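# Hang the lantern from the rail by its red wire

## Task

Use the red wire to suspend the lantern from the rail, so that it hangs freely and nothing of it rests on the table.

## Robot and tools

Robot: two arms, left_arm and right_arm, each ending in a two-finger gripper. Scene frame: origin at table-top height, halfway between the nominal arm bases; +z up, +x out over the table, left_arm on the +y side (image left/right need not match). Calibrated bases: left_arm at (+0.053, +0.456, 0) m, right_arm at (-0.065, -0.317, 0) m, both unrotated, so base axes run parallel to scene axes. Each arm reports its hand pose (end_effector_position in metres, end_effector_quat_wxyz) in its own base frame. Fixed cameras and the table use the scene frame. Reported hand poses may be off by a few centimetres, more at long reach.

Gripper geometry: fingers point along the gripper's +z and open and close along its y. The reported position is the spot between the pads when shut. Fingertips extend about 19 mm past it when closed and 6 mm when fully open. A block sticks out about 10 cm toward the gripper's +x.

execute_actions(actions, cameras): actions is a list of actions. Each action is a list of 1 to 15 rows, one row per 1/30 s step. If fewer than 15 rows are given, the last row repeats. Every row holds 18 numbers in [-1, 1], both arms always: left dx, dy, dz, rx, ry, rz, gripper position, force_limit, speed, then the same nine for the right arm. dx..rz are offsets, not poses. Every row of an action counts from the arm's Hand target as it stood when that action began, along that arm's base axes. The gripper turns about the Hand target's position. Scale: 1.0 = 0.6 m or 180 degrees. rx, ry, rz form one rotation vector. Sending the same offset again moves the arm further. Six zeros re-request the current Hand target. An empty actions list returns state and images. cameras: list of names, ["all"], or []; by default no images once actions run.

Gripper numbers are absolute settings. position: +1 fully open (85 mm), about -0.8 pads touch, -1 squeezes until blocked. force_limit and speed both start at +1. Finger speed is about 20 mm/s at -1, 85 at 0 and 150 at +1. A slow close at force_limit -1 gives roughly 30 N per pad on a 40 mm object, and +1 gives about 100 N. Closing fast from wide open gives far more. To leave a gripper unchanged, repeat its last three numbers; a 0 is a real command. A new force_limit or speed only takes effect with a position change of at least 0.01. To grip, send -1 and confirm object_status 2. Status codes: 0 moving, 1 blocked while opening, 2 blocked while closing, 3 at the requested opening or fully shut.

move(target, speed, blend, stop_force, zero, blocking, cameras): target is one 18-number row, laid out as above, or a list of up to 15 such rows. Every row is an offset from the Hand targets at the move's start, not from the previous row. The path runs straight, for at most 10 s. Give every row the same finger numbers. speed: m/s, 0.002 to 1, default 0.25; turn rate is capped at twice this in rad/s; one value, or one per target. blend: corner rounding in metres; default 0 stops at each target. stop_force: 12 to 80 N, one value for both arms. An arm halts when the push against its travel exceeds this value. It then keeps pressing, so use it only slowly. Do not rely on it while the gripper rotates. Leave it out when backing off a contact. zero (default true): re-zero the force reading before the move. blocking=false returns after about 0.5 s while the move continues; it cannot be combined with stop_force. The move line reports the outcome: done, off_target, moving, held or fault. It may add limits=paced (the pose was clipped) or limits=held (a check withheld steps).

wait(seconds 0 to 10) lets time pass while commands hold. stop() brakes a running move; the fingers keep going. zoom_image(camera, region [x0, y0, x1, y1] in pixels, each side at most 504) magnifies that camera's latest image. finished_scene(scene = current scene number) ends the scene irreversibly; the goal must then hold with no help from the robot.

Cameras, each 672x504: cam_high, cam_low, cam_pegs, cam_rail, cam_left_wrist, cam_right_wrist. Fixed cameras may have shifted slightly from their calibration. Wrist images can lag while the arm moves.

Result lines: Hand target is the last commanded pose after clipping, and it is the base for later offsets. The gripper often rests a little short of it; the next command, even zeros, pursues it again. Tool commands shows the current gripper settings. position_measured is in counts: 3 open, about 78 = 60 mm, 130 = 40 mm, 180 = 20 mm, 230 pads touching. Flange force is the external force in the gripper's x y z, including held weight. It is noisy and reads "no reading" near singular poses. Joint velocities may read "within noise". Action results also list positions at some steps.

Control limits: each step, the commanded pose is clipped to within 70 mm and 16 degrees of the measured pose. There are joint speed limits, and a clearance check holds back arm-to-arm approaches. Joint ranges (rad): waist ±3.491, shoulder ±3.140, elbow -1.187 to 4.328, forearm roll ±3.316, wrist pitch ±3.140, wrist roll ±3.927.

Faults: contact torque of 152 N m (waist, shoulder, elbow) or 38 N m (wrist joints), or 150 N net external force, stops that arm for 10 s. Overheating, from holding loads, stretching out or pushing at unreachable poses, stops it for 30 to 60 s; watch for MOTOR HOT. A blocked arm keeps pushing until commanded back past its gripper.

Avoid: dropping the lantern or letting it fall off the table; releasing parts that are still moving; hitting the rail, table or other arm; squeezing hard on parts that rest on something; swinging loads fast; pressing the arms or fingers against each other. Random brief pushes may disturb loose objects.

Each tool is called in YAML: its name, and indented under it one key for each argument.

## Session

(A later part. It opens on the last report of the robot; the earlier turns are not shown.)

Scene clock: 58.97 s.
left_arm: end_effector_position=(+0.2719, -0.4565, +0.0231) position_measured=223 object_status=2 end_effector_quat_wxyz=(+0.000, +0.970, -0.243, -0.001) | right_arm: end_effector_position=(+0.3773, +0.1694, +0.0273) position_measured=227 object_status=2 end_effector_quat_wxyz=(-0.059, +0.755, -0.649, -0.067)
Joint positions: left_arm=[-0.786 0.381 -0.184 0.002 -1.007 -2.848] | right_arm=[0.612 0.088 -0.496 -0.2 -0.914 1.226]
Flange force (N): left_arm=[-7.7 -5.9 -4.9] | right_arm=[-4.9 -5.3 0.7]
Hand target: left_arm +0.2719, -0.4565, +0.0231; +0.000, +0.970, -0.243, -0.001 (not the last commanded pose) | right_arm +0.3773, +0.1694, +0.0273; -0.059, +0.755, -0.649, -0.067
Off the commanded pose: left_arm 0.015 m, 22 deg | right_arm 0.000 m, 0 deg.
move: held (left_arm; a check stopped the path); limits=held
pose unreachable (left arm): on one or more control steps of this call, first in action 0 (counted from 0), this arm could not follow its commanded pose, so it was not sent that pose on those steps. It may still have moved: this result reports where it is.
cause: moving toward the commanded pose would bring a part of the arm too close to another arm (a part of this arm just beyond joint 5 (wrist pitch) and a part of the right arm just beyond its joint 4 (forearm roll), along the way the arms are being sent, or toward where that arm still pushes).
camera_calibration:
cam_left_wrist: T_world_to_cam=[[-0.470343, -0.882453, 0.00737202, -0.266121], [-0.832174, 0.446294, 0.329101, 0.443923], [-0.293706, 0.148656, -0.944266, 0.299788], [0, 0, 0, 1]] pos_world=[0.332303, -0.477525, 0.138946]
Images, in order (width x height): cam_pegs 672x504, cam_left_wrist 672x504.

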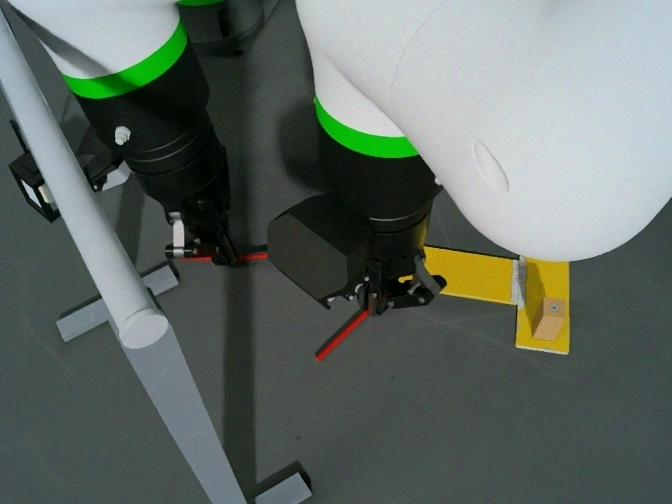

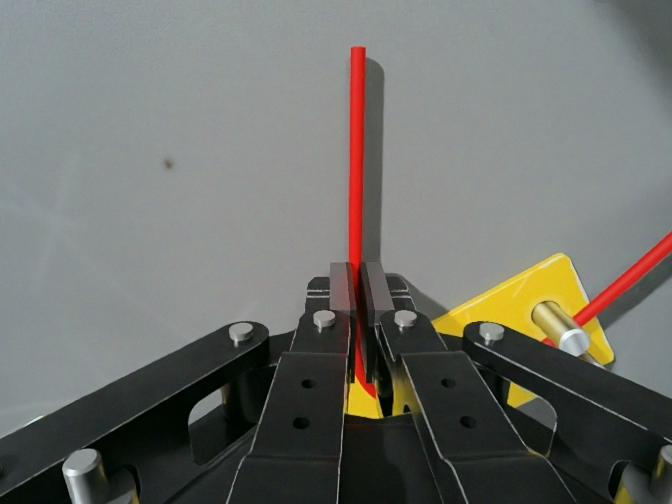

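move:
  target:
    - [0,0,0,0,0,0,-0.6,-0.5,-1,0,0,0,0,0,0,-0.4,0,-1]
    - [0,0,0.2,0,0,0,-0.6,-0.5,-1,0,0,0,0,0,0,-0.4,0,-1]
    - [-0.04,0.28,0.35,0,0,0.84,-0.1,-0.5,1,0,0,0,0,0,0,-0.4,0,-1]
  speed: [0.1,0.15,0.3]
  cameras: ["cam_left_wrist"]

move:
  target:
    - [0,0,0,0,0,0,-0.1,-0.5,1,0,0,0.02,-0.065,-0.01,0,-0.2,0,1]
    - [0,0,0,0,0,0,-0.1,-0.5,1,-0.05,0.0,0.25,-0.065,-0.01,0,-0.2,0,1]
  speed: 0.15
  cameras: ["cam_pegs","cam_rail","cam_left_wrist"]

Scene clock: 62.23 s.
left_arm: end_effector_position=(+0.2720, -0.4567, +0.0235) position_measured=205 object_status=3 end_effector_quat_wxyz=(+0.000, +0.970, -0.243, -0.001) | right_arm: end_effector_position=(+0.3773, +0.1694, +0.0273) position_measured=179 object_status=3 end_effector_quat_wxyz=(-0.059, +0.755, -0.649, -0.067)
Joint positions: left_arm=[-0.786 0.38 -0.184 0.002 -1.007 -2.848] | right_arm=[0.612 0.088 -0.496 -0.2 -0.914 1.226]
Flange force (N): left_arm=[-8.9 -2.9 -2.7] | right_arm=[-5.4 -8.2 1.9]
Hand target: left_arm +0.2721, -0.4566, +0.0234; +0.000, +0.970, -0.243, -0.001 (not the last commanded pose) | right_arm +0.3773, +0.1694, +0.0273; -0.059, +0.755, -0.649, -0.067
Tool commands: left_gripper/position=-0.6 left_gripper/force_limit=-0.5 left_gripper/speed=-1.0 right_gripper/position=-0.4 right_gripper/force_limit=+0.0 right_gripper/speed=-1.0
Off the commanded pose: left_arm 0.270 m, 151 deg | right_arm 0.000 m, 0 deg.
move: held (left_arm; a check stopped the path); path passed 1 of 3 targets; target 3's new numbers were not sent; limits=held
pose unreachable (left arm): on one or more control steps of this call, first in action 0 (counted from 0), this arm could not follow its commanded pose, so it was not sent that pose on those steps. It may still have moved: this result reports where it is.
cause: moving toward the commanded pose would bring a part of the arm too close to another arm (a part of this arm just beyond joint 5 (wrist pitch) and a part of the right arm just beyond its joint 4 (forearm roll), along the way the arms are being sent, or toward where that arm still pushes).
camera_calibration:
cam_left_wrist: T_world_to_cam=[[-0.470152, -0.882552, 0.00770568, -0.266234], [-0.83239, 0.446298, 0.328551, 0.44399], [-0.293402, 0.148055, -0.944455, 0.299928], [0, 0, 0, 1]] pos_world=[0.332402, -0.477523, 0.139447]
Images, in order (width x height): cam_left_wrist 672x504.

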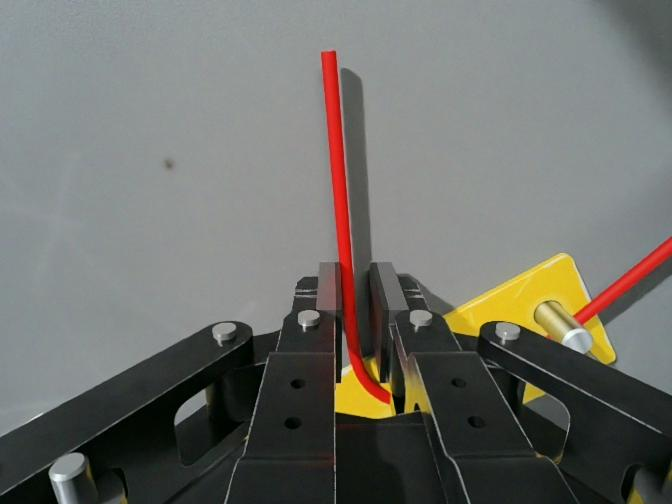

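Scene clock: 62.80 s.
left_arm: end_effector_position=(+0.2721, -0.4566, +0.0234) position_measured=141 object_status=0 end_effector_quat_wxyz=(+0.000, +0.970, -0.243, -0.001) | right_arm: end_effector_position=(+0.3773, +0.1695, +0.0274) position_measured=154 object_status=3 end_effector_quat_wxyz=(-0.059, +0.755, -0.649, -0.066)
Joint positions: left_arm=[-0.786 0.38 -0.184 0.002 -1.007 -2.848] | right_arm=[0.613 0.088 -0.496 -0.2 -0.914 1.225]
Flange force (N): left_arm=[-7.7 -2.4 -2.6] | right_arm=[-5.6 -8.0 2.7]
Hand target: left_arm +0.2721, -0.4566, +0.0234; +0.000, +0.970, -0.243, -0.001 | right_arm +0.3773, +0.1695, +0.0274; -0.059, +0.755, -0.649, -0.066 (not the last commanded pose)
Off the commanded pose: left_arm 0.000 m, 0 deg | right_arm 0.153 m, 12 deg.
move: held (right_arm; a check stopped the path); path passed 0 of 2 targets; limits=held
pose unreachable (right arm): on one or more control steps of this call, first in action 0 (counted from 0), this arm could not follow its commanded pose, so it was not sent that pose on those steps. It may still have moved: this result reports where it is.
cause: moving toward the commanded pose would bring a part of the arm too close to another arm (a part of this arm just beyond joint 4 (forearm roll) and a part of the left arm just beyond its joint 5 (wrist pitch), 5 mm apart when this arm was first held).
camera_calibration:
cam_left_wrist: T_world_to_cam=[[-0.470193, -0.882531, 0.00757866, -0.266192], [-0.8324, 0.446305, 0.328515, 0.444035], [-0.293307, 0.148157, -0.944468, 0.299853], [0, 0, 0, 1]] pos_world=[0.332402, -0.477524, 0.139347]
Images, in order (width x height): cam_pegs 672x504, cam_rail 672x504, cam_left_wrist 672x504.

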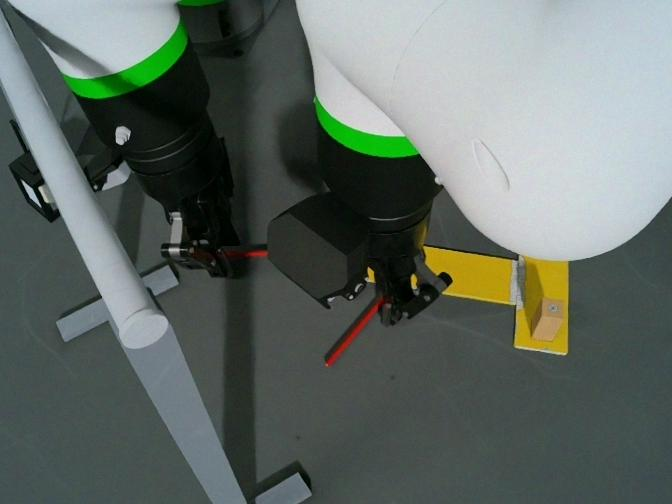

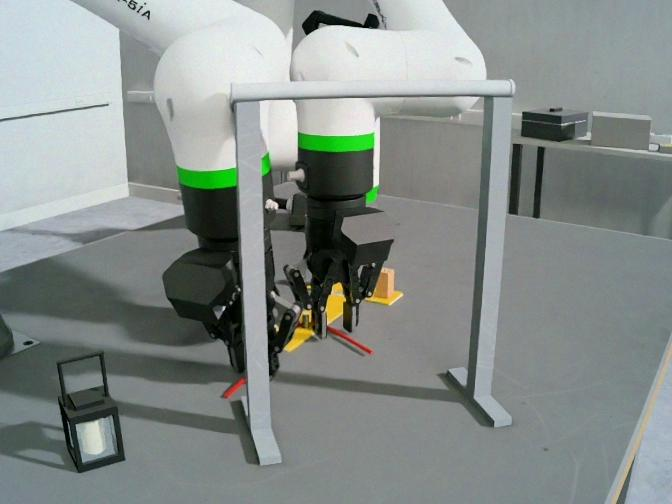

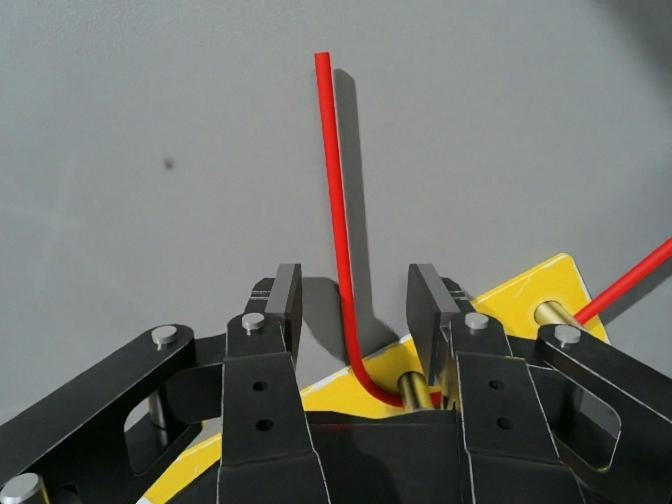

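move:
  target:
    - [-0.005,0.02,0.01,0,0,0,-0.1,-0.5,1,0,0,0,0,0,0,-0.2,0,1]
    - [-0.01,0.06,0.12,0,0,0,-0.1,-0.5,1,0,0,0,0,0,0,-0.2,0,1]
    - [-0.04,0.28,0.35,0,0,0.84,-0.1,-0.5,1,0,0,0,0,0,0,-0.2,0,1]
  speed: [0.05,0.1,0.3]
  blend: [0.003,0.02,0]
  cameras: ["cam_pegs","cam_left_wrist"]

Scene clock: 69.60 s.
left_arm: end_effector_position=(+0.2481, -0.2886, +0.2334) position_measured=141 object_status=3 end_effector_quat_wxyz=(+0.001, +0.477, +0.879, +0.000) | right_arm: end_effector_position=(+0.3773, +0.1695, +0.0274) position_measured=154 object_status=3 end_effector_quat_wxyz=(-0.059, +0.755, -0.649, -0.066)
Joint positions: left_arm=[-0.512 -0.173 -0.273 0 -1.469 -0.482] | right_arm=[0.613 0.088 -0.496 -0.2 -0.914 1.225]
Flange force (N): left_arm=[5.4 -2.8 2.0] | right_arm=[-5.4 -8.0 1.8]
Hand target: left_arm +0.2481, -0.2886, +0.2334; +0.001, +0.477, +0.879, +0.000 | right_arm +0.3773, +0.1695, +0.0274; -0.059, +0.755, -0.649, -0.066
Off the commanded pose: left_arm 0.000 m, 0 deg | right_arm 0.000 m, 0 deg.
move: done
camera_calibration:
cam_left_wrist: T_world_to_cam=[[0.83721, 0.546828, 0.0075901, -0.0425806], [0.514401, -0.792123, 0.32853, -0.411491], [0.185662, -0.271145, -0.944463, 0.226411], [0, 0, 0, 1]] pos_world=[0.205284, -0.241277, 0.349347]
Images, in order (width x height): cam_pegs 672x504, cam_left_wrist 672x504.

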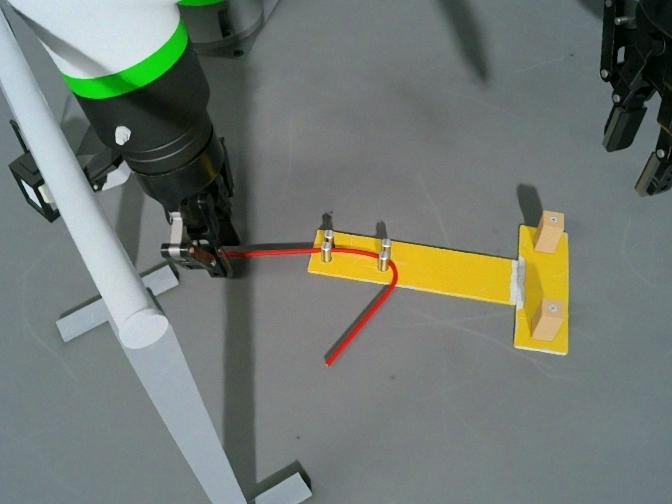

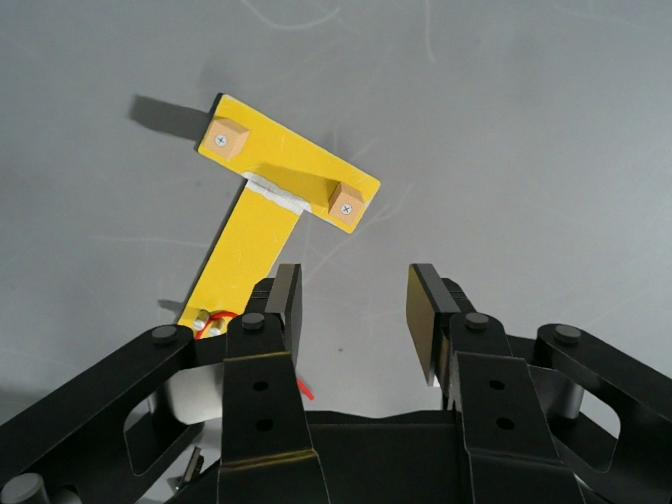

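move:
  target:
    - [0.011,-0.018,-0.189,0,0,-0.1667,-0.1,-1,1,0,0,0.02,-0.065,-0.01,0,-0.2,0,1]
    - [0.011,-0.018,-0.189,0,0,-0.1667,-0.1,-1,1,-0.03,0.0,0.2,-0.065,-0.01,0,-0.2,0,1]
  speed: 0.2
  cameras: ["cam_left_wrist","cam_right_wrist","cam_pegs"]

Scene clock: 73.63 s.
left_arm: end_effector_position=(+0.2547, -0.2994, +0.1200) position_measured=141 object_status=3 end_effector_quat_wxyz=(+0.001, +0.688, +0.726, +0.000) | right_arm: end_effector_position=(+0.3593, +0.1695, +0.1473) position_measured=154 object_status=3 end_effector_quat_wxyz=(+0.008, +0.758, -0.652, +0.012)
Joint positions: left_arm=[-0.528 -0.069 -0.454 0.001 -1.184 -0.989] | right_arm=[0.795 -0.076 -0.402 0.026 -1.26 0.919]
Flange force (N): left_arm=[3.2 -6.0 -0.9] | right_arm=[-6.7 -6.9 -2.0]
Hand target: left_arm +0.2547, -0.2994, +0.1200; +0.001, +0.688, +0.726, +0.000 | right_arm +0.3593, +0.1695, +0.1474; +0.008, +0.758, -0.652, +0.012
Off the commanded pose: left_arm 0.000 m, 0 deg | right_arm 0.000 m, 0 deg.
move: done
camera_calibration:
cam_left_wrist: T_world_to_cam=[[0.998461, 0.0549341, 0.00760284, -0.229642], [0.0493933, -0.943216, 0.328486, -0.312992], [0.0252162, -0.327605, -0.944478, 0.139112], [0, 0, 0, 1]] pos_world=[0.24124, -0.23703, 0.235947]
cam_right_wrist: T_world_to_cam=[[-0.989784, -0.141563, -0.0169397, 0.392682], [-0.139177, 0.933588, 0.330216, -0.141697], [-0.0309317, 0.3292, -0.943753, 0.21739], [0, 0, 0, 1]] pos_world=[0.375674, 0.116311, 0.258605]
Images, in order (width x height): cam_pegs 672x504, cam_left_wrist 672x504, cam_right_wrist 672x504.

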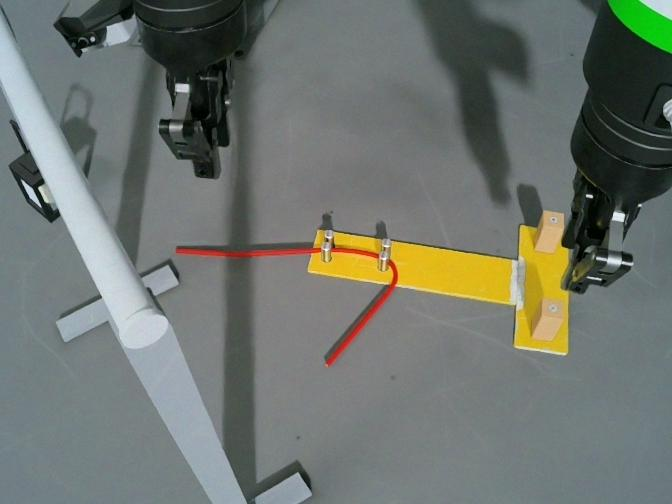

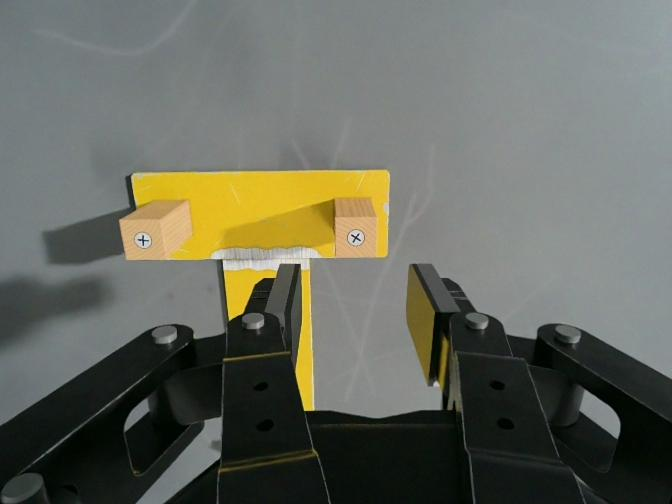

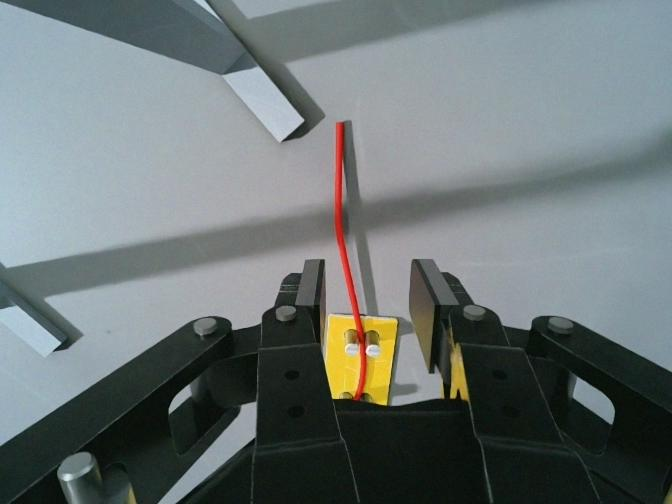

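move:
  target:
    - [0.001,-0.001,-0.1295,0,0,0,-0.1,-1,-1,0,0,0,0,0,0,-0.2,0,1]
  speed: 0.06
  stop_force: 15

move:
  target: [0,0,0,0,0,0,-1,-0.8,-1,0.1045,0.231,0.0,0.009,0.0025,0.342,-0.2,0,1]
  cameras: ["cam_left_wrist","cam_right_wrist","cam_pegs"]

Scene clock: 77.67 s.
left_arm: end_effector_position=(+0.2553, -0.3000, +0.0423) position_measured=141 object_status=3 end_effector_quat_wxyz=(+0.001, +0.688, +0.726, +0.000) | right_arm: end_effector_position=(+0.3593, +0.1695, +0.1474) position_measured=154 object_status=3 end_effector_quat_wxyz=(+0.008, +0.758, -0.652, +0.012)
Joint positions: left_arm=[-0.529 0.035 -0.557 0.001 -0.977 -0.989] | right_arm=[0.795 -0.076 -0.402 0.026 -1.26 0.919]
Flange force (N): left_arm=[3.8 -5.6 -1.9] | right_arm=[-7.1 -6.5 -2.3]
Hand target: left_arm +0.2553, -0.3000, +0.0423; +0.001, +0.688, +0.726, +0.000 | right_arm +0.3593, +0.1695, +0.1474; +0.008, +0.758, -0.652, +0.012
Off the commanded pose: left_arm 0.000 m, 0 deg | right_arm 0.000 m, 0 deg.
move: done

Scene clock: 80.40 s.
left_arm: end_effector_position=(+0.2553, -0.3000, +0.0423) position_measured=180 object_status=2 end_effector_quat_wxyz=(+0.001, +0.688, +0.726, +0.000) | right_arm: end_effector_position=(+0.4219, +0.3081, +0.1474) position_measured=154 object_status=3 end_effector_quat_wxyz=(-0.007, +0.985, -0.172, +0.003)
Joint positions: left_arm=[-0.529 0.035 -0.557 0.001 -0.977 -0.989] | right_arm=[0.881 0.222 -0.073 -0.002 -1.261 1.915]
Flange force (N): left_arm=[6.9 -5.5 -14.2] | right_arm=[3.1 -12.4 -2.2]
Hand target: left_arm +0.2553, -0.3000, +0.0423; +0.001, +0.688, +0.726, +0.000 | right_arm +0.4220, +0.3081, +0.1474; -0.007, +0.985, -0.172, +0.003
Off the commanded pose: left_arm 0.000 m, 0 deg | right_arm 0.000 m, 0 deg.
move: done
camera_calibration:
cam_left_wrist: T_world_to_cam=[[0.998461, 0.0549329, 0.00759736, -0.229616], [0.0493916, -0.943185, 0.328575, -0.28807], [0.0252153, -0.327694, -0.944447, 0.065488], [0, 0, 0, 1]] pos_world=[0.24184, -0.23763, 0.158247]
cam_right_wrist: T_world_to_cam=[[-0.347344, -0.93732, -0.0279961, 0.449982], [-0.880305, 0.315638, 0.354169, 0.237105], [-0.323133, 0.147664, -0.934762, 0.351583], [0, 0, 0, 1]] pos_world=[0.478631, 0.295022, 0.257269]
Images, in order (width x height): cam_pegs 672x504, cam_left_wrist 672x504, cam_right_wrist 672x504.

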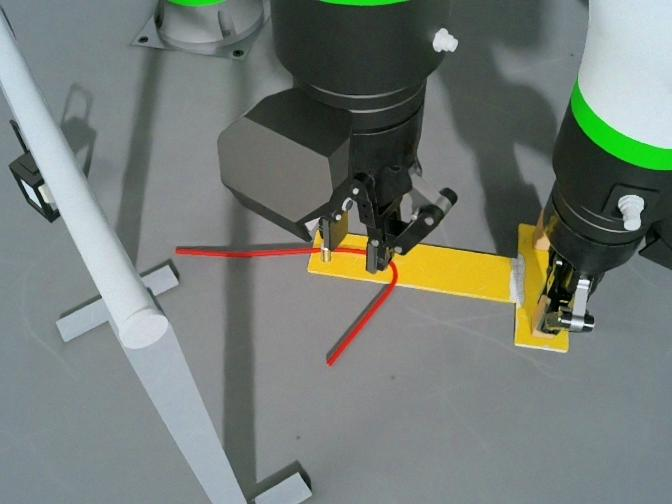

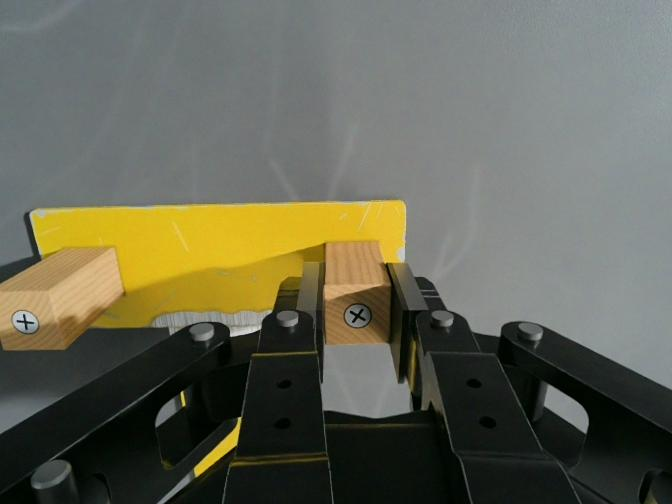

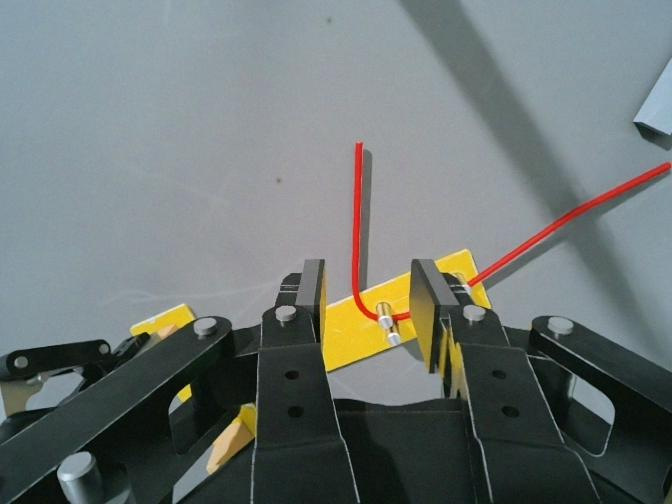

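move:
  target:
    - [0,0,0,0,0,0,-1,-0.8,-1,0,0,-0.13,0,0,0,-0.2,0,1]
    - [0,0,0,0,0,0,-1,-0.8,-1,0,0,-0.2045,0,0,0,-0.2,0,1]
  speed: [0.12,0.03]
  stop_force: 15

move:
  target:
    - [0,0,0,0,0,0,-1,-0.8,-1,0,0,0,0,0,0,-1,0,-1]
    - [0,0,0,0,0,0,-1,-0.8,-1,-0.0142,-0.0262,0,0,0,-0.097,-1,0,-1]
    - [0,0,0,0,0,0,-1,-0.8,-1,-0.0352,-0.0463,0,0,0,-0.194,-1,0,-1]
  speed: 0.08
  blend: [0,0.004,0]
  cameras: ["cam_right_wrist","cam_pegs"]

Scene clock: 83.13 s.
left_arm: end_effector_position=(+0.2553, -0.3000, +0.0423) position_measured=180 object_status=2 end_effector_quat_wxyz=(+0.001, +0.688, +0.726, +0.000) | right_arm: end_effector_position=(+0.4216, +0.3077, +0.1092) position_measured=154 object_status=3 end_effector_quat_wxyz=(-0.007, +0.985, -0.172, +0.003)
Joint positions: left_arm=[-0.529 0.035 -0.557 0.001 -0.977 -0.989] | right_arm=[0.881 0.252 -0.129 -0.002 -1.175 1.916]
Flange force (N): left_arm=[7.7 -5.1 -13.3] | right_arm=[2.3 -10.1 -0.7]
Hand target: left_arm +0.2553, -0.3000, +0.0423; +0.001, +0.688, +0.726, +0.000 | right_arm +0.4216, +0.3077, +0.1092; -0.007, +0.985, -0.172, +0.003 (not the last commanded pose)
Off the commanded pose: left_arm 0.000 m, 0 deg | right_arm 0.085 m, 0 deg.
move: held (right_arm; a check stopped the path); path passed 0 of 2 targets; limits=held
pose unreachable (right arm): on one or more control steps of this call, first in action 0 (counted from 0), this arm could not follow its commanded pose, so it was not sent that pose on those steps. It may still have moved: this result reports where it is.
cause: moving toward the commanded pose would bring a part of the arm too close to another arm (a part of this arm just beyond joint 4 (forearm roll) and a part of the left arm just beyond its joint 5 (wrist pitch), where that arm would come to rest).

Scene clock: 89.10 s.
left_arm: end_effector_position=(+0.2553, -0.3000, +0.0423) position_measured=180 object_status=2 end_effector_quat_wxyz=(+0.001, +0.688, +0.726, +0.000) | right_arm: end_effector_position=(+0.4005, +0.2800, +0.1092) position_measured=231 object_status=3 end_effector_quat_wxyz=(-0.006, +0.888, -0.460, +0.004)
Joint positions: left_arm=[-0.529 0.035 -0.557 0.001 -0.977 -0.989] | right_arm=[0.884 0.173 -0.229 0.007 -1.156 1.3]
Flange force (N): left_arm=[8.4 -5.0 -13.6] | right_arm=[-3.9 -9.3 -1.0]
Hand target: left_arm +0.2553, -0.3000, +0.0423; +0.001, +0.688, +0.726, +0.000 | right_arm +0.4005, +0.2800, +0.1092; -0.006, +0.888, -0.460, +0.004
Off the commanded pose: left_arm 0.000 m, 0 deg | right_arm 0.000 m, 0 deg.
move: done
camera_calibration:
cam_right_wrist: T_world_to_cam=[[-0.821224, -0.569943, -0.0274957, 0.501978], [-0.541063, 0.762497, 0.354752, -0.0204231], [-0.181223, 0.306208, -0.934556, 0.211891], [0, 0, 0, 1]] pos_world=[0.439586, 0.236788, 0.219071]
Images, in order (width x height): cam_pegs 672x504, cam_right_wrist 672x504.

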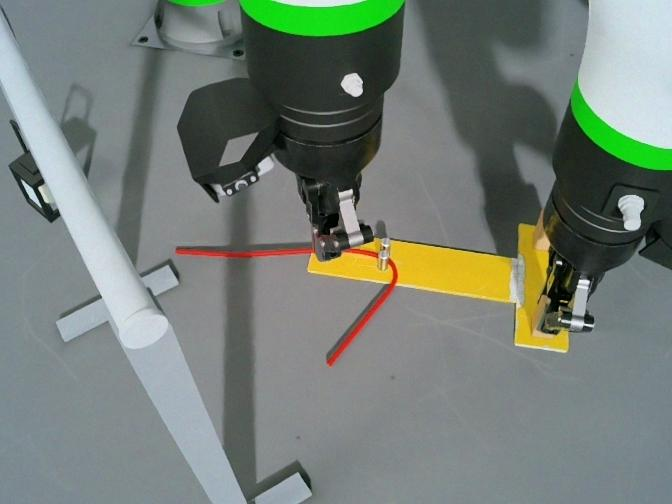

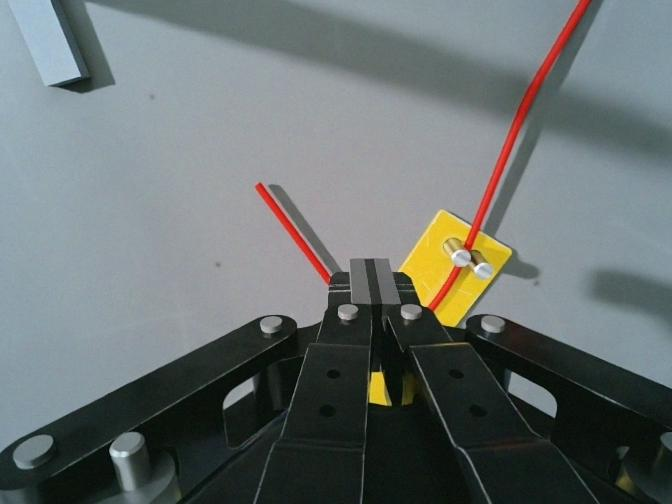

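move:
  target:
    - [0,0,0,0,0,0,-1,-0.8,-1,-0.0725,0.0517,0,0,0,0.033,0.35,0,1]
  speed: 0.1
  cameras: ["cam_right_wrist","cam_pegs"]

Scene clock: 93.93 s.
left_arm: end_effector_position=(+0.2553, -0.3000, +0.0423) position_measured=180 object_status=2 end_effector_quat_wxyz=(+0.001, +0.688, +0.726, +0.000) | right_arm: end_effector_position=(+0.3570, +0.3109, +0.1092) position_measured=85 object_status=3 end_effector_quat_wxyz=(-0.006, +0.911, -0.413, +0.004)
Joint positions: left_arm=[-0.529 0.035 -0.557 0.001 -0.977 -0.989] | right_arm=[0.999 0.136 -0.272 0.007 -1.15 1.288]
Flange force (N): left_arm=[7.2 -4.8 -12.9] | right_arm=[-3.9 -9.6 -1.3]
Hand target: left_arm +0.2553, -0.3000, +0.0423; +0.001, +0.688, +0.726, +0.000 | right_arm +0.3570, +0.3110, +0.1092; -0.006, +0.911, -0.413, +0.004
Off the commanded pose: left_arm 0.000 m, 0 deg | right_arm 0.000 m, 0 deg.
move: done
camera_calibration:
cam_right_wrist: T_world_to_cam=[[-0.758067, -0.651599, -0.0274426, 0.486809], [-0.616787, 0.702624, 0.354815, -0.0219292], [-0.211915, 0.2859, -0.934534, 0.211797], [0, 0, 0, 1]] pos_world=[0.400391, 0.27206, 0.219071]
Images, in order (width x height): cam_pegs 672x504, cam_right_wrist 672x504.

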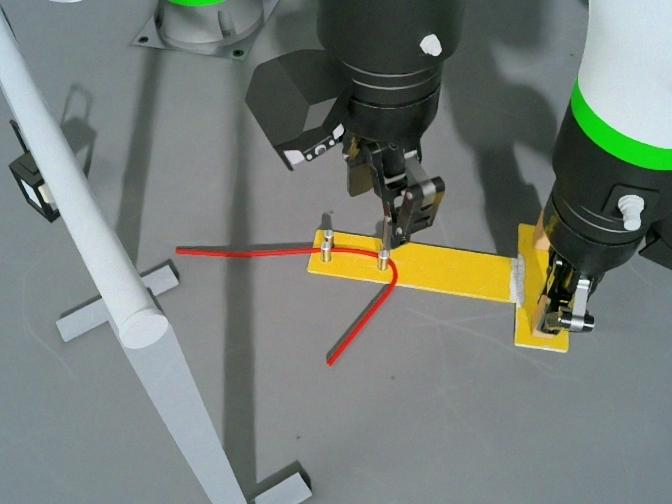

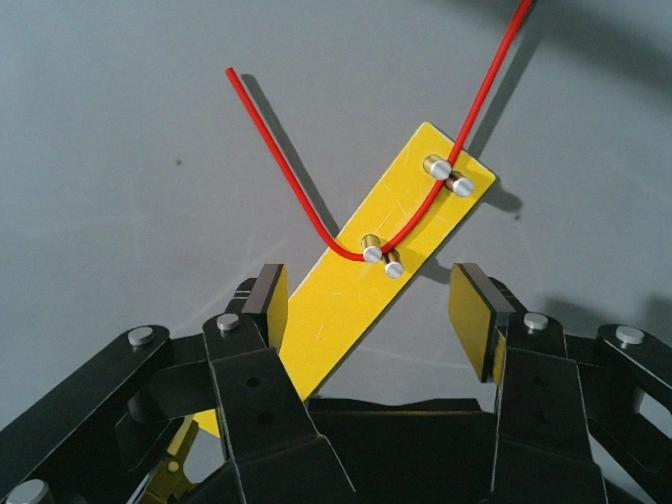

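move:
  target:
    - [0,0,0,0,0,0,-1,-0.8,-1,-0.0092,0.0105,-0.1,0,0,0,0.35,0,1]
    - [0,0,0,0,0,0,-1,-0.8,-1,-0.0092,0.0105,-0.142,0,0,0,0.35,0,1]
  speed: [0.1,0.03]
  stop_force: 12
  cameras: ["cam_right_wrist"]

Scene clock: 97.90 s.
left_arm: end_effector_position=(+0.2553, -0.3000, +0.0423) position_measured=180 object_status=2 end_effector_quat_wxyz=(+0.001, +0.688, +0.726, +0.000) | right_arm: end_effector_position=(+0.3515, +0.3173, +0.0240) position_measured=85 object_status=3 end_effector_quat_wxyz=(-0.006, +0.911, -0.413, +0.004)
Joint positions: left_arm=[-0.529 0.035 -0.557 0.001 -0.977 -0.989] | right_arm=[1.017 0.243 -0.371 0.008 -0.945 1.268]
Flange force (N): left_arm=[7.2 -4.9 -13.0] | right_arm=[-4.0 -8.0 -1.2]
Hand target: left_arm +0.2553, -0.3000, +0.0423; +0.001, +0.688, +0.726, +0.000 | right_arm +0.3515, +0.3173, +0.0240; -0.006, +0.911, -0.413, +0.004
Off the commanded pose: left_arm 0.000 m, 0 deg | right_arm 0.000 m, 0 deg.
move: done
camera_calibration:
cam_right_wrist: T_world_to_cam=[[-0.75798, -0.651697, -0.0275022, 0.484408], [-0.616924, 0.702568, 0.354687, 0.000569638], [-0.211826, 0.285813, -0.934581, 0.129203], [0, 0, 0, 1]] pos_world=[0.394892, 0.278359, 0.133871]
Images, in order (width x height): cam_right_wrist 672x504.

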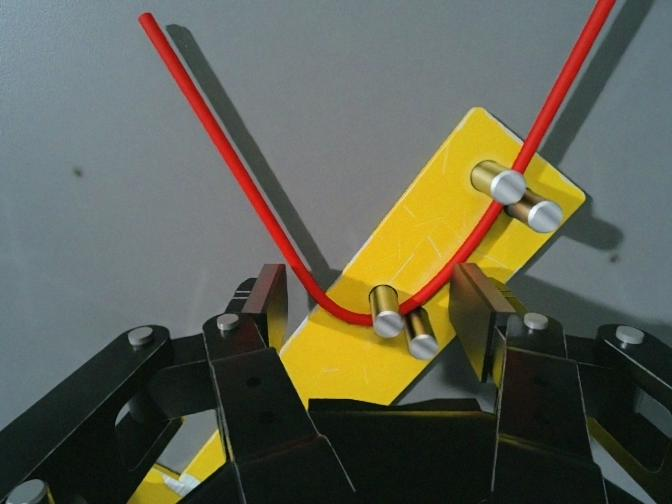

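move:
  target: [0,0,0,0,0,0,-1,-0.8,-1,-0.0139,-0.012,0.002,0,0,0,-0.2,0,-1]
  speed: 0.007
  cameras: ["cam_right_wrist","cam_pegs"]

Scene clock: 100.63 s.
left_arm: end_effector_position=(+0.2553, -0.3000, +0.0423) position_measured=180 object_status=2 end_effector_quat_wxyz=(+0.001, +0.688, +0.726, +0.000) | right_arm: end_effector_position=(+0.3431, +0.3100, +0.0252) position_measured=154 object_status=0 end_effector_quat_wxyz=(-0.006, +0.911, -0.413, +0.004)
Joint positions: left_arm=[-0.529 0.035 -0.557 0.001 -0.977 -0.989] | right_arm=[1.025 0.216 -0.401 0.008 -0.942 1.261]
Flange force (N): left_arm=[6.8 -5.3 -12.9] | right_arm=[-4.1 23.4 -104.7]
Hand target: left_arm +0.2553, -0.3000, +0.0423; +0.001, +0.688, +0.726, +0.000 | right_arm +0.3431, +0.3101, +0.0252; -0.006, +0.911, -0.413, +0.004
Off the commanded pose: left_arm 0.000 m, 0 deg | right_arm 0.000 m, 0 deg.
move: done
camera_calibration:
cam_right_wrist: T_world_to_cam=[[-0.757952, -0.651736, -0.0273699, 0.473362], [-0.616925, 0.702572, 0.354679, 0.0000208231], [-0.211928, 0.285715, -0.934587, 0.13067], [0, 0, 0, 1]] pos_world=[0.386491, 0.271159, 0.135071]
Images, in order (width x height): cam_pegs 672x504, cam_right_wrist 672x504.

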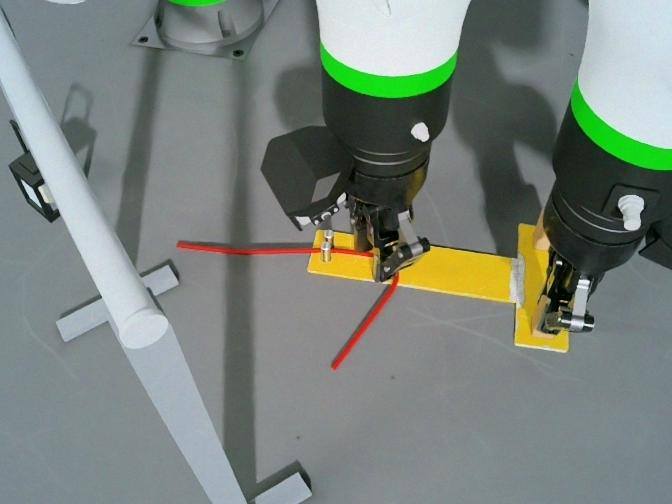

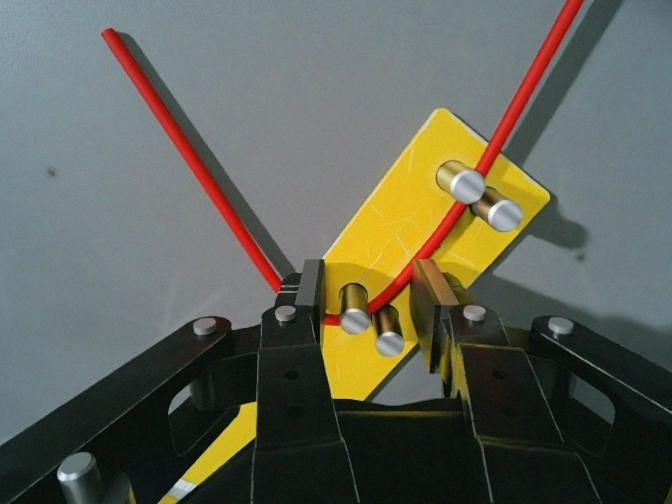

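move:
  target: [0,0,0,0,0,0,-1,-0.8,-1,0,0,0.06,0,0,0,-0.2,0,-1]
  speed: 0.05
  cameras: ["cam_right_wrist","cam_pegs","cam_rail"]

Scene clock: 102.10 s.
left_arm: end_effector_position=(+0.2553, -0.3000, +0.0423) position_measured=180 object_status=2 end_effector_quat_wxyz=(+0.001, +0.688, +0.726, +0.000) | right_arm: end_effector_position=(+0.3431, +0.3101, +0.0611) position_measured=154 object_status=3 end_effector_quat_wxyz=(-0.006, +0.911, -0.413, +0.004)
Joint positions: left_arm=[-0.529 0.035 -0.557 0.001 -0.977 -0.989] | right_arm=[1.025 0.165 -0.363 0.008 -1.03 1.261]
Flange force (N): left_arm=[8.2 -5.3 -13.5] | right_arm=[-4.7 -10.9 -0.9]
Hand target: left_arm +0.2553, -0.3000, +0.0423; +0.001, +0.688, +0.726, +0.000 | right_arm +0.3431, +0.3101, +0.0612; -0.006, +0.911, -0.413, +0.004
Off the commanded pose: left_arm 0.000 m, 0 deg | right_arm 0.000 m, 0 deg.
move: done
camera_calibration:
cam_right_wrist: T_world_to_cam=[[-0.75788, -0.651815, -0.0274896, 0.474359], [-0.617045, 0.702497, 0.354617, -0.0126343], [-0.211833, 0.28572, -0.934607, 0.164187], [0, 0, 0, 1]] pos_world=[0.386492, 0.271158, 0.170971]
Images, in order (width x height): cam_pegs 672x504, cam_rail 672x504, cam_right_wrist 672x504.

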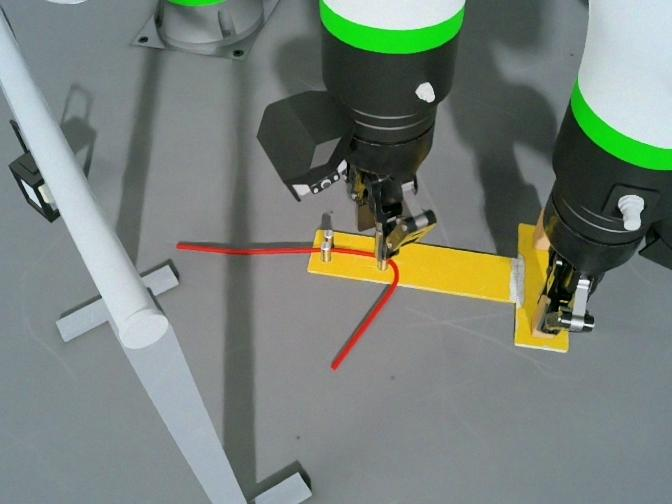

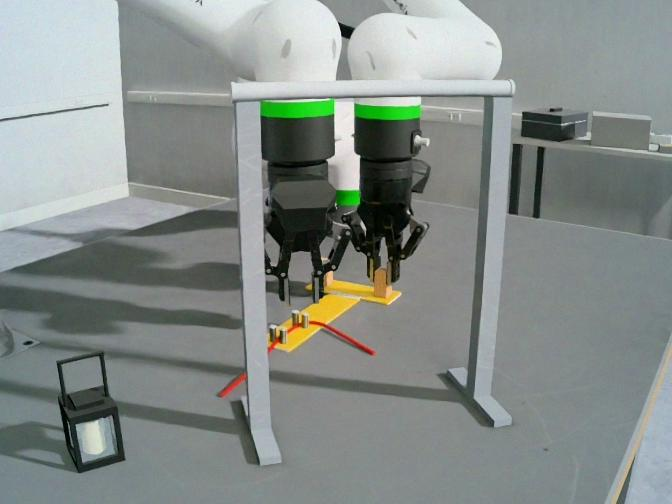

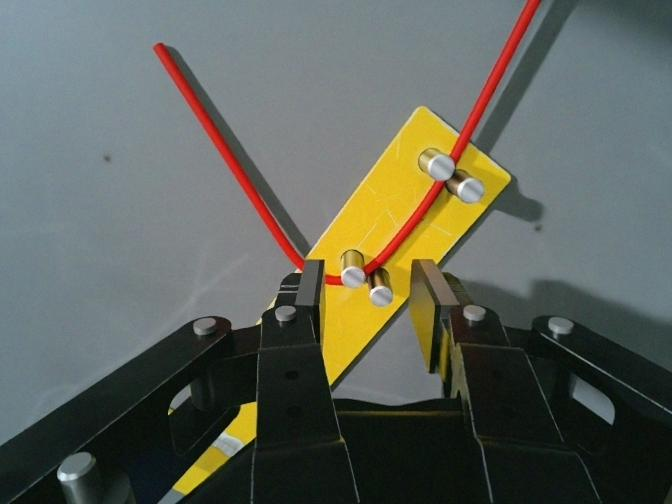

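move:
  target:
    - [0,0,0,0,0,0,-0.1,-0.8,-1,0.1315,-0.0035,0.115,0,0,0.161,-0.2,0,-1]
    - [0,0,0.12,0,0,0,-0.1,-0.8,-1,0.1315,-0.0035,0.115,0,0,0.161,-0.2,0,-1]
    - [-0.158,-0.008,0.12,0,0,0,-0.1,-0.8,-1,0.1315,-0.0035,0.115,0,0,0.161,-0.2,0,-1]
  speed: 0.12
  cameras: ["cam_left_wrist","cam_right_wrist"]

Scene clock: 106.27 s.
left_arm: end_effector_position=(+0.2553, -0.3002, +0.0638) position_measured=141 object_status=3 end_effector_quat_wxyz=(+0.001, +0.688, +0.726, +0.000) | right_arm: end_effector_position=(+0.4220, +0.3080, +0.1302) position_measured=154 object_status=3 end_effector_quat_wxyz=(-0.007, +0.985, -0.172, +0.003)
Joint positions: left_arm=[-0.529 0.003 -0.531 0.001 -1.035 -0.989] | right_arm=[0.881 0.235 -0.098 -0.002 -1.223 1.916]
Flange force (N): left_arm=[4.6 -7.6 -1.2] | right_arm=[2.4 -10.0 -1.2]
Hand target: left_arm +0.2554, -0.3002, +0.0638; +0.001, +0.688, +0.726, +0.000 (not the last commanded pose) | right_arm +0.4220, +0.3080, +0.1302; -0.007, +0.985, -0.172, +0.003
Off the commanded pose: left_arm 0.108 m, 0 deg | right_arm 0.000 m, 0 deg.
move: held (left_arm; a check stopped the path); path passed 1 of 3 targets; limits=held
pose unreachable (left arm): on one or more control steps of this call, first in action 0 (counted from 0), this arm could not follow its commanded pose, so it was not sent that pose on those steps. It may still have moved: this result reports where it is.
cause: moving toward the commanded pose would bring a part of the arm too close to another arm (a part of this arm just beyond joint 5 (wrist pitch) and a part of the right arm just beyond its joint 4 (forearm roll), along the way the arms are being sent, or toward where that arm still pushes).
camera_calibration:
cam_left_wrist: T_world_to_cam=[[0.998475, 0.05463, 0.00791329, -0.230006], [0.0489985, -0.943162, 0.328701, -0.295121], [0.0254205, -0.327812, -0.944401, 0.0855771], [0, 0, 0, 1]] pos_world=[0.24194, -0.237729, 0.179646]
cam_right_wrist: T_world_to_cam=[[-0.347255, -0.937368, -0.0274806, 0.449321], [-0.880083, 0.315634, 0.354725, 0.243163], [-0.323834, 0.147365, -0.934567, 0.335962], [0, 0, 0, 1]] pos_world=[0.478828, 0.29492, 0.240071]
Images, in order (width x height): cam_left_wrist 672x504, cam_right_wrist 672x504.

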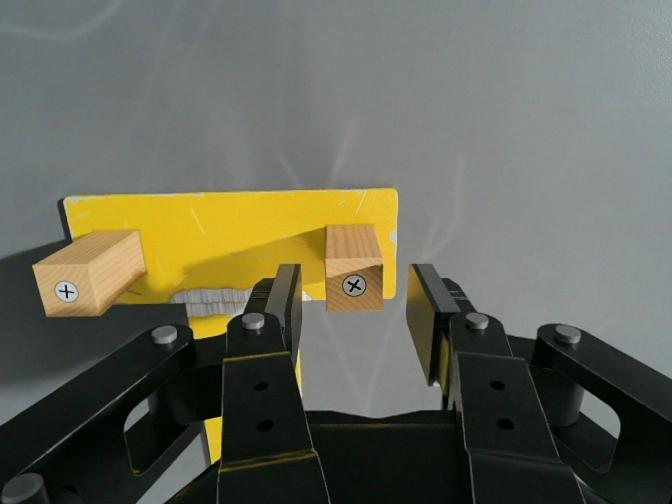

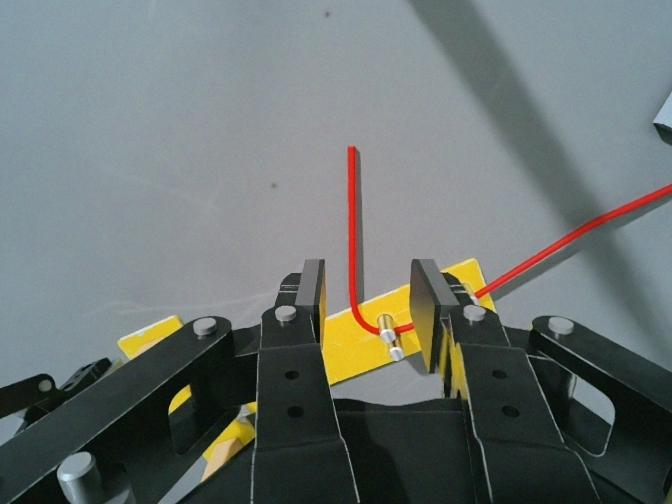

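move:
  target:
    - [0,0,0,0,0,0,-0.1,-0.8,-1,-0.05,-0.2,0.05,0,0,0,-0.2,0,1]
    - [0,0,0.06,0,0,0,-0.1,-0.8,-1,-0.05,-0.2,0.05,0,0,0,-0.2,0,1]
    - [-0.158,-0.008,0.06,0,0,0,-0.1,-0.8,-1,-0.05,-0.2,0.05,0,0,0,-0.2,0,1]
  speed: [0.3,0.12,0.12]
  cameras: ["cam_left_wrist"]

Scene clock: 109.67 s.
left_arm: end_effector_position=(+0.1606, -0.3050, +0.0997) position_measured=141 object_status=3 end_effector_quat_wxyz=(+0.001, +0.688, +0.726, +0.000) | right_arm: end_effector_position=(+0.3920, +0.1880, +0.1602) position_measured=154 object_status=3 end_effector_quat_wxyz=(-0.007, +0.985, -0.172, +0.003)
Joint positions: left_arm=[-0.699 -0.181 -0.603 0 -1.146 -0.819] | right_arm=[0.748 -0.003 -0.29 -0.004 -1.27 2.049]
Flange force (N): left_arm=[4.1 -5.2 -0.6] | right_arm=[3.9 -9.6 -2.4]
Hand target: left_arm +0.1606, -0.3050, +0.0998; +0.001, +0.688, +0.726, +0.000 | right_arm +0.3920, +0.1880, +0.1602; -0.007, +0.985, -0.172, +0.003
Off the commanded pose: left_arm 0.000 m, 0 deg | right_arm 0.000 m, 0 deg.
move: done
camera_calibration:
cam_left_wrist: T_world_to_cam=[[0.99847, 0.0547238, 0.00787961, -0.135442], [0.0490982, -0.943156, 0.328702, -0.306855], [0.0254195, -0.327813, -0.944401, 0.120409], [0, 0, 0, 1]] pos_world=[0.14724, -0.242529, 0.215646]
Images, in order (width x height): cam_left_wrist 672x504.

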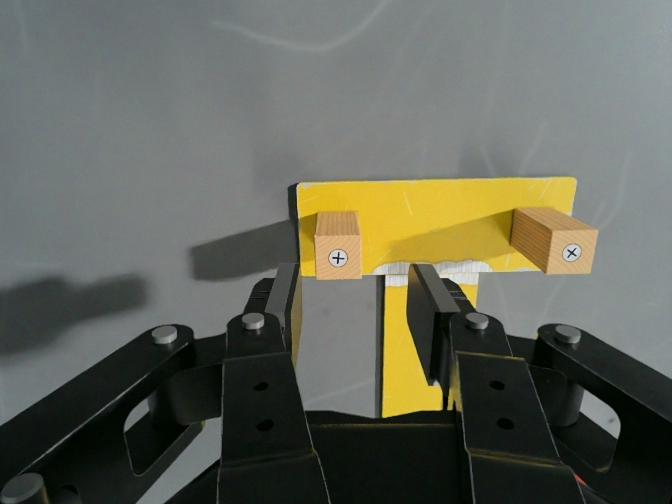

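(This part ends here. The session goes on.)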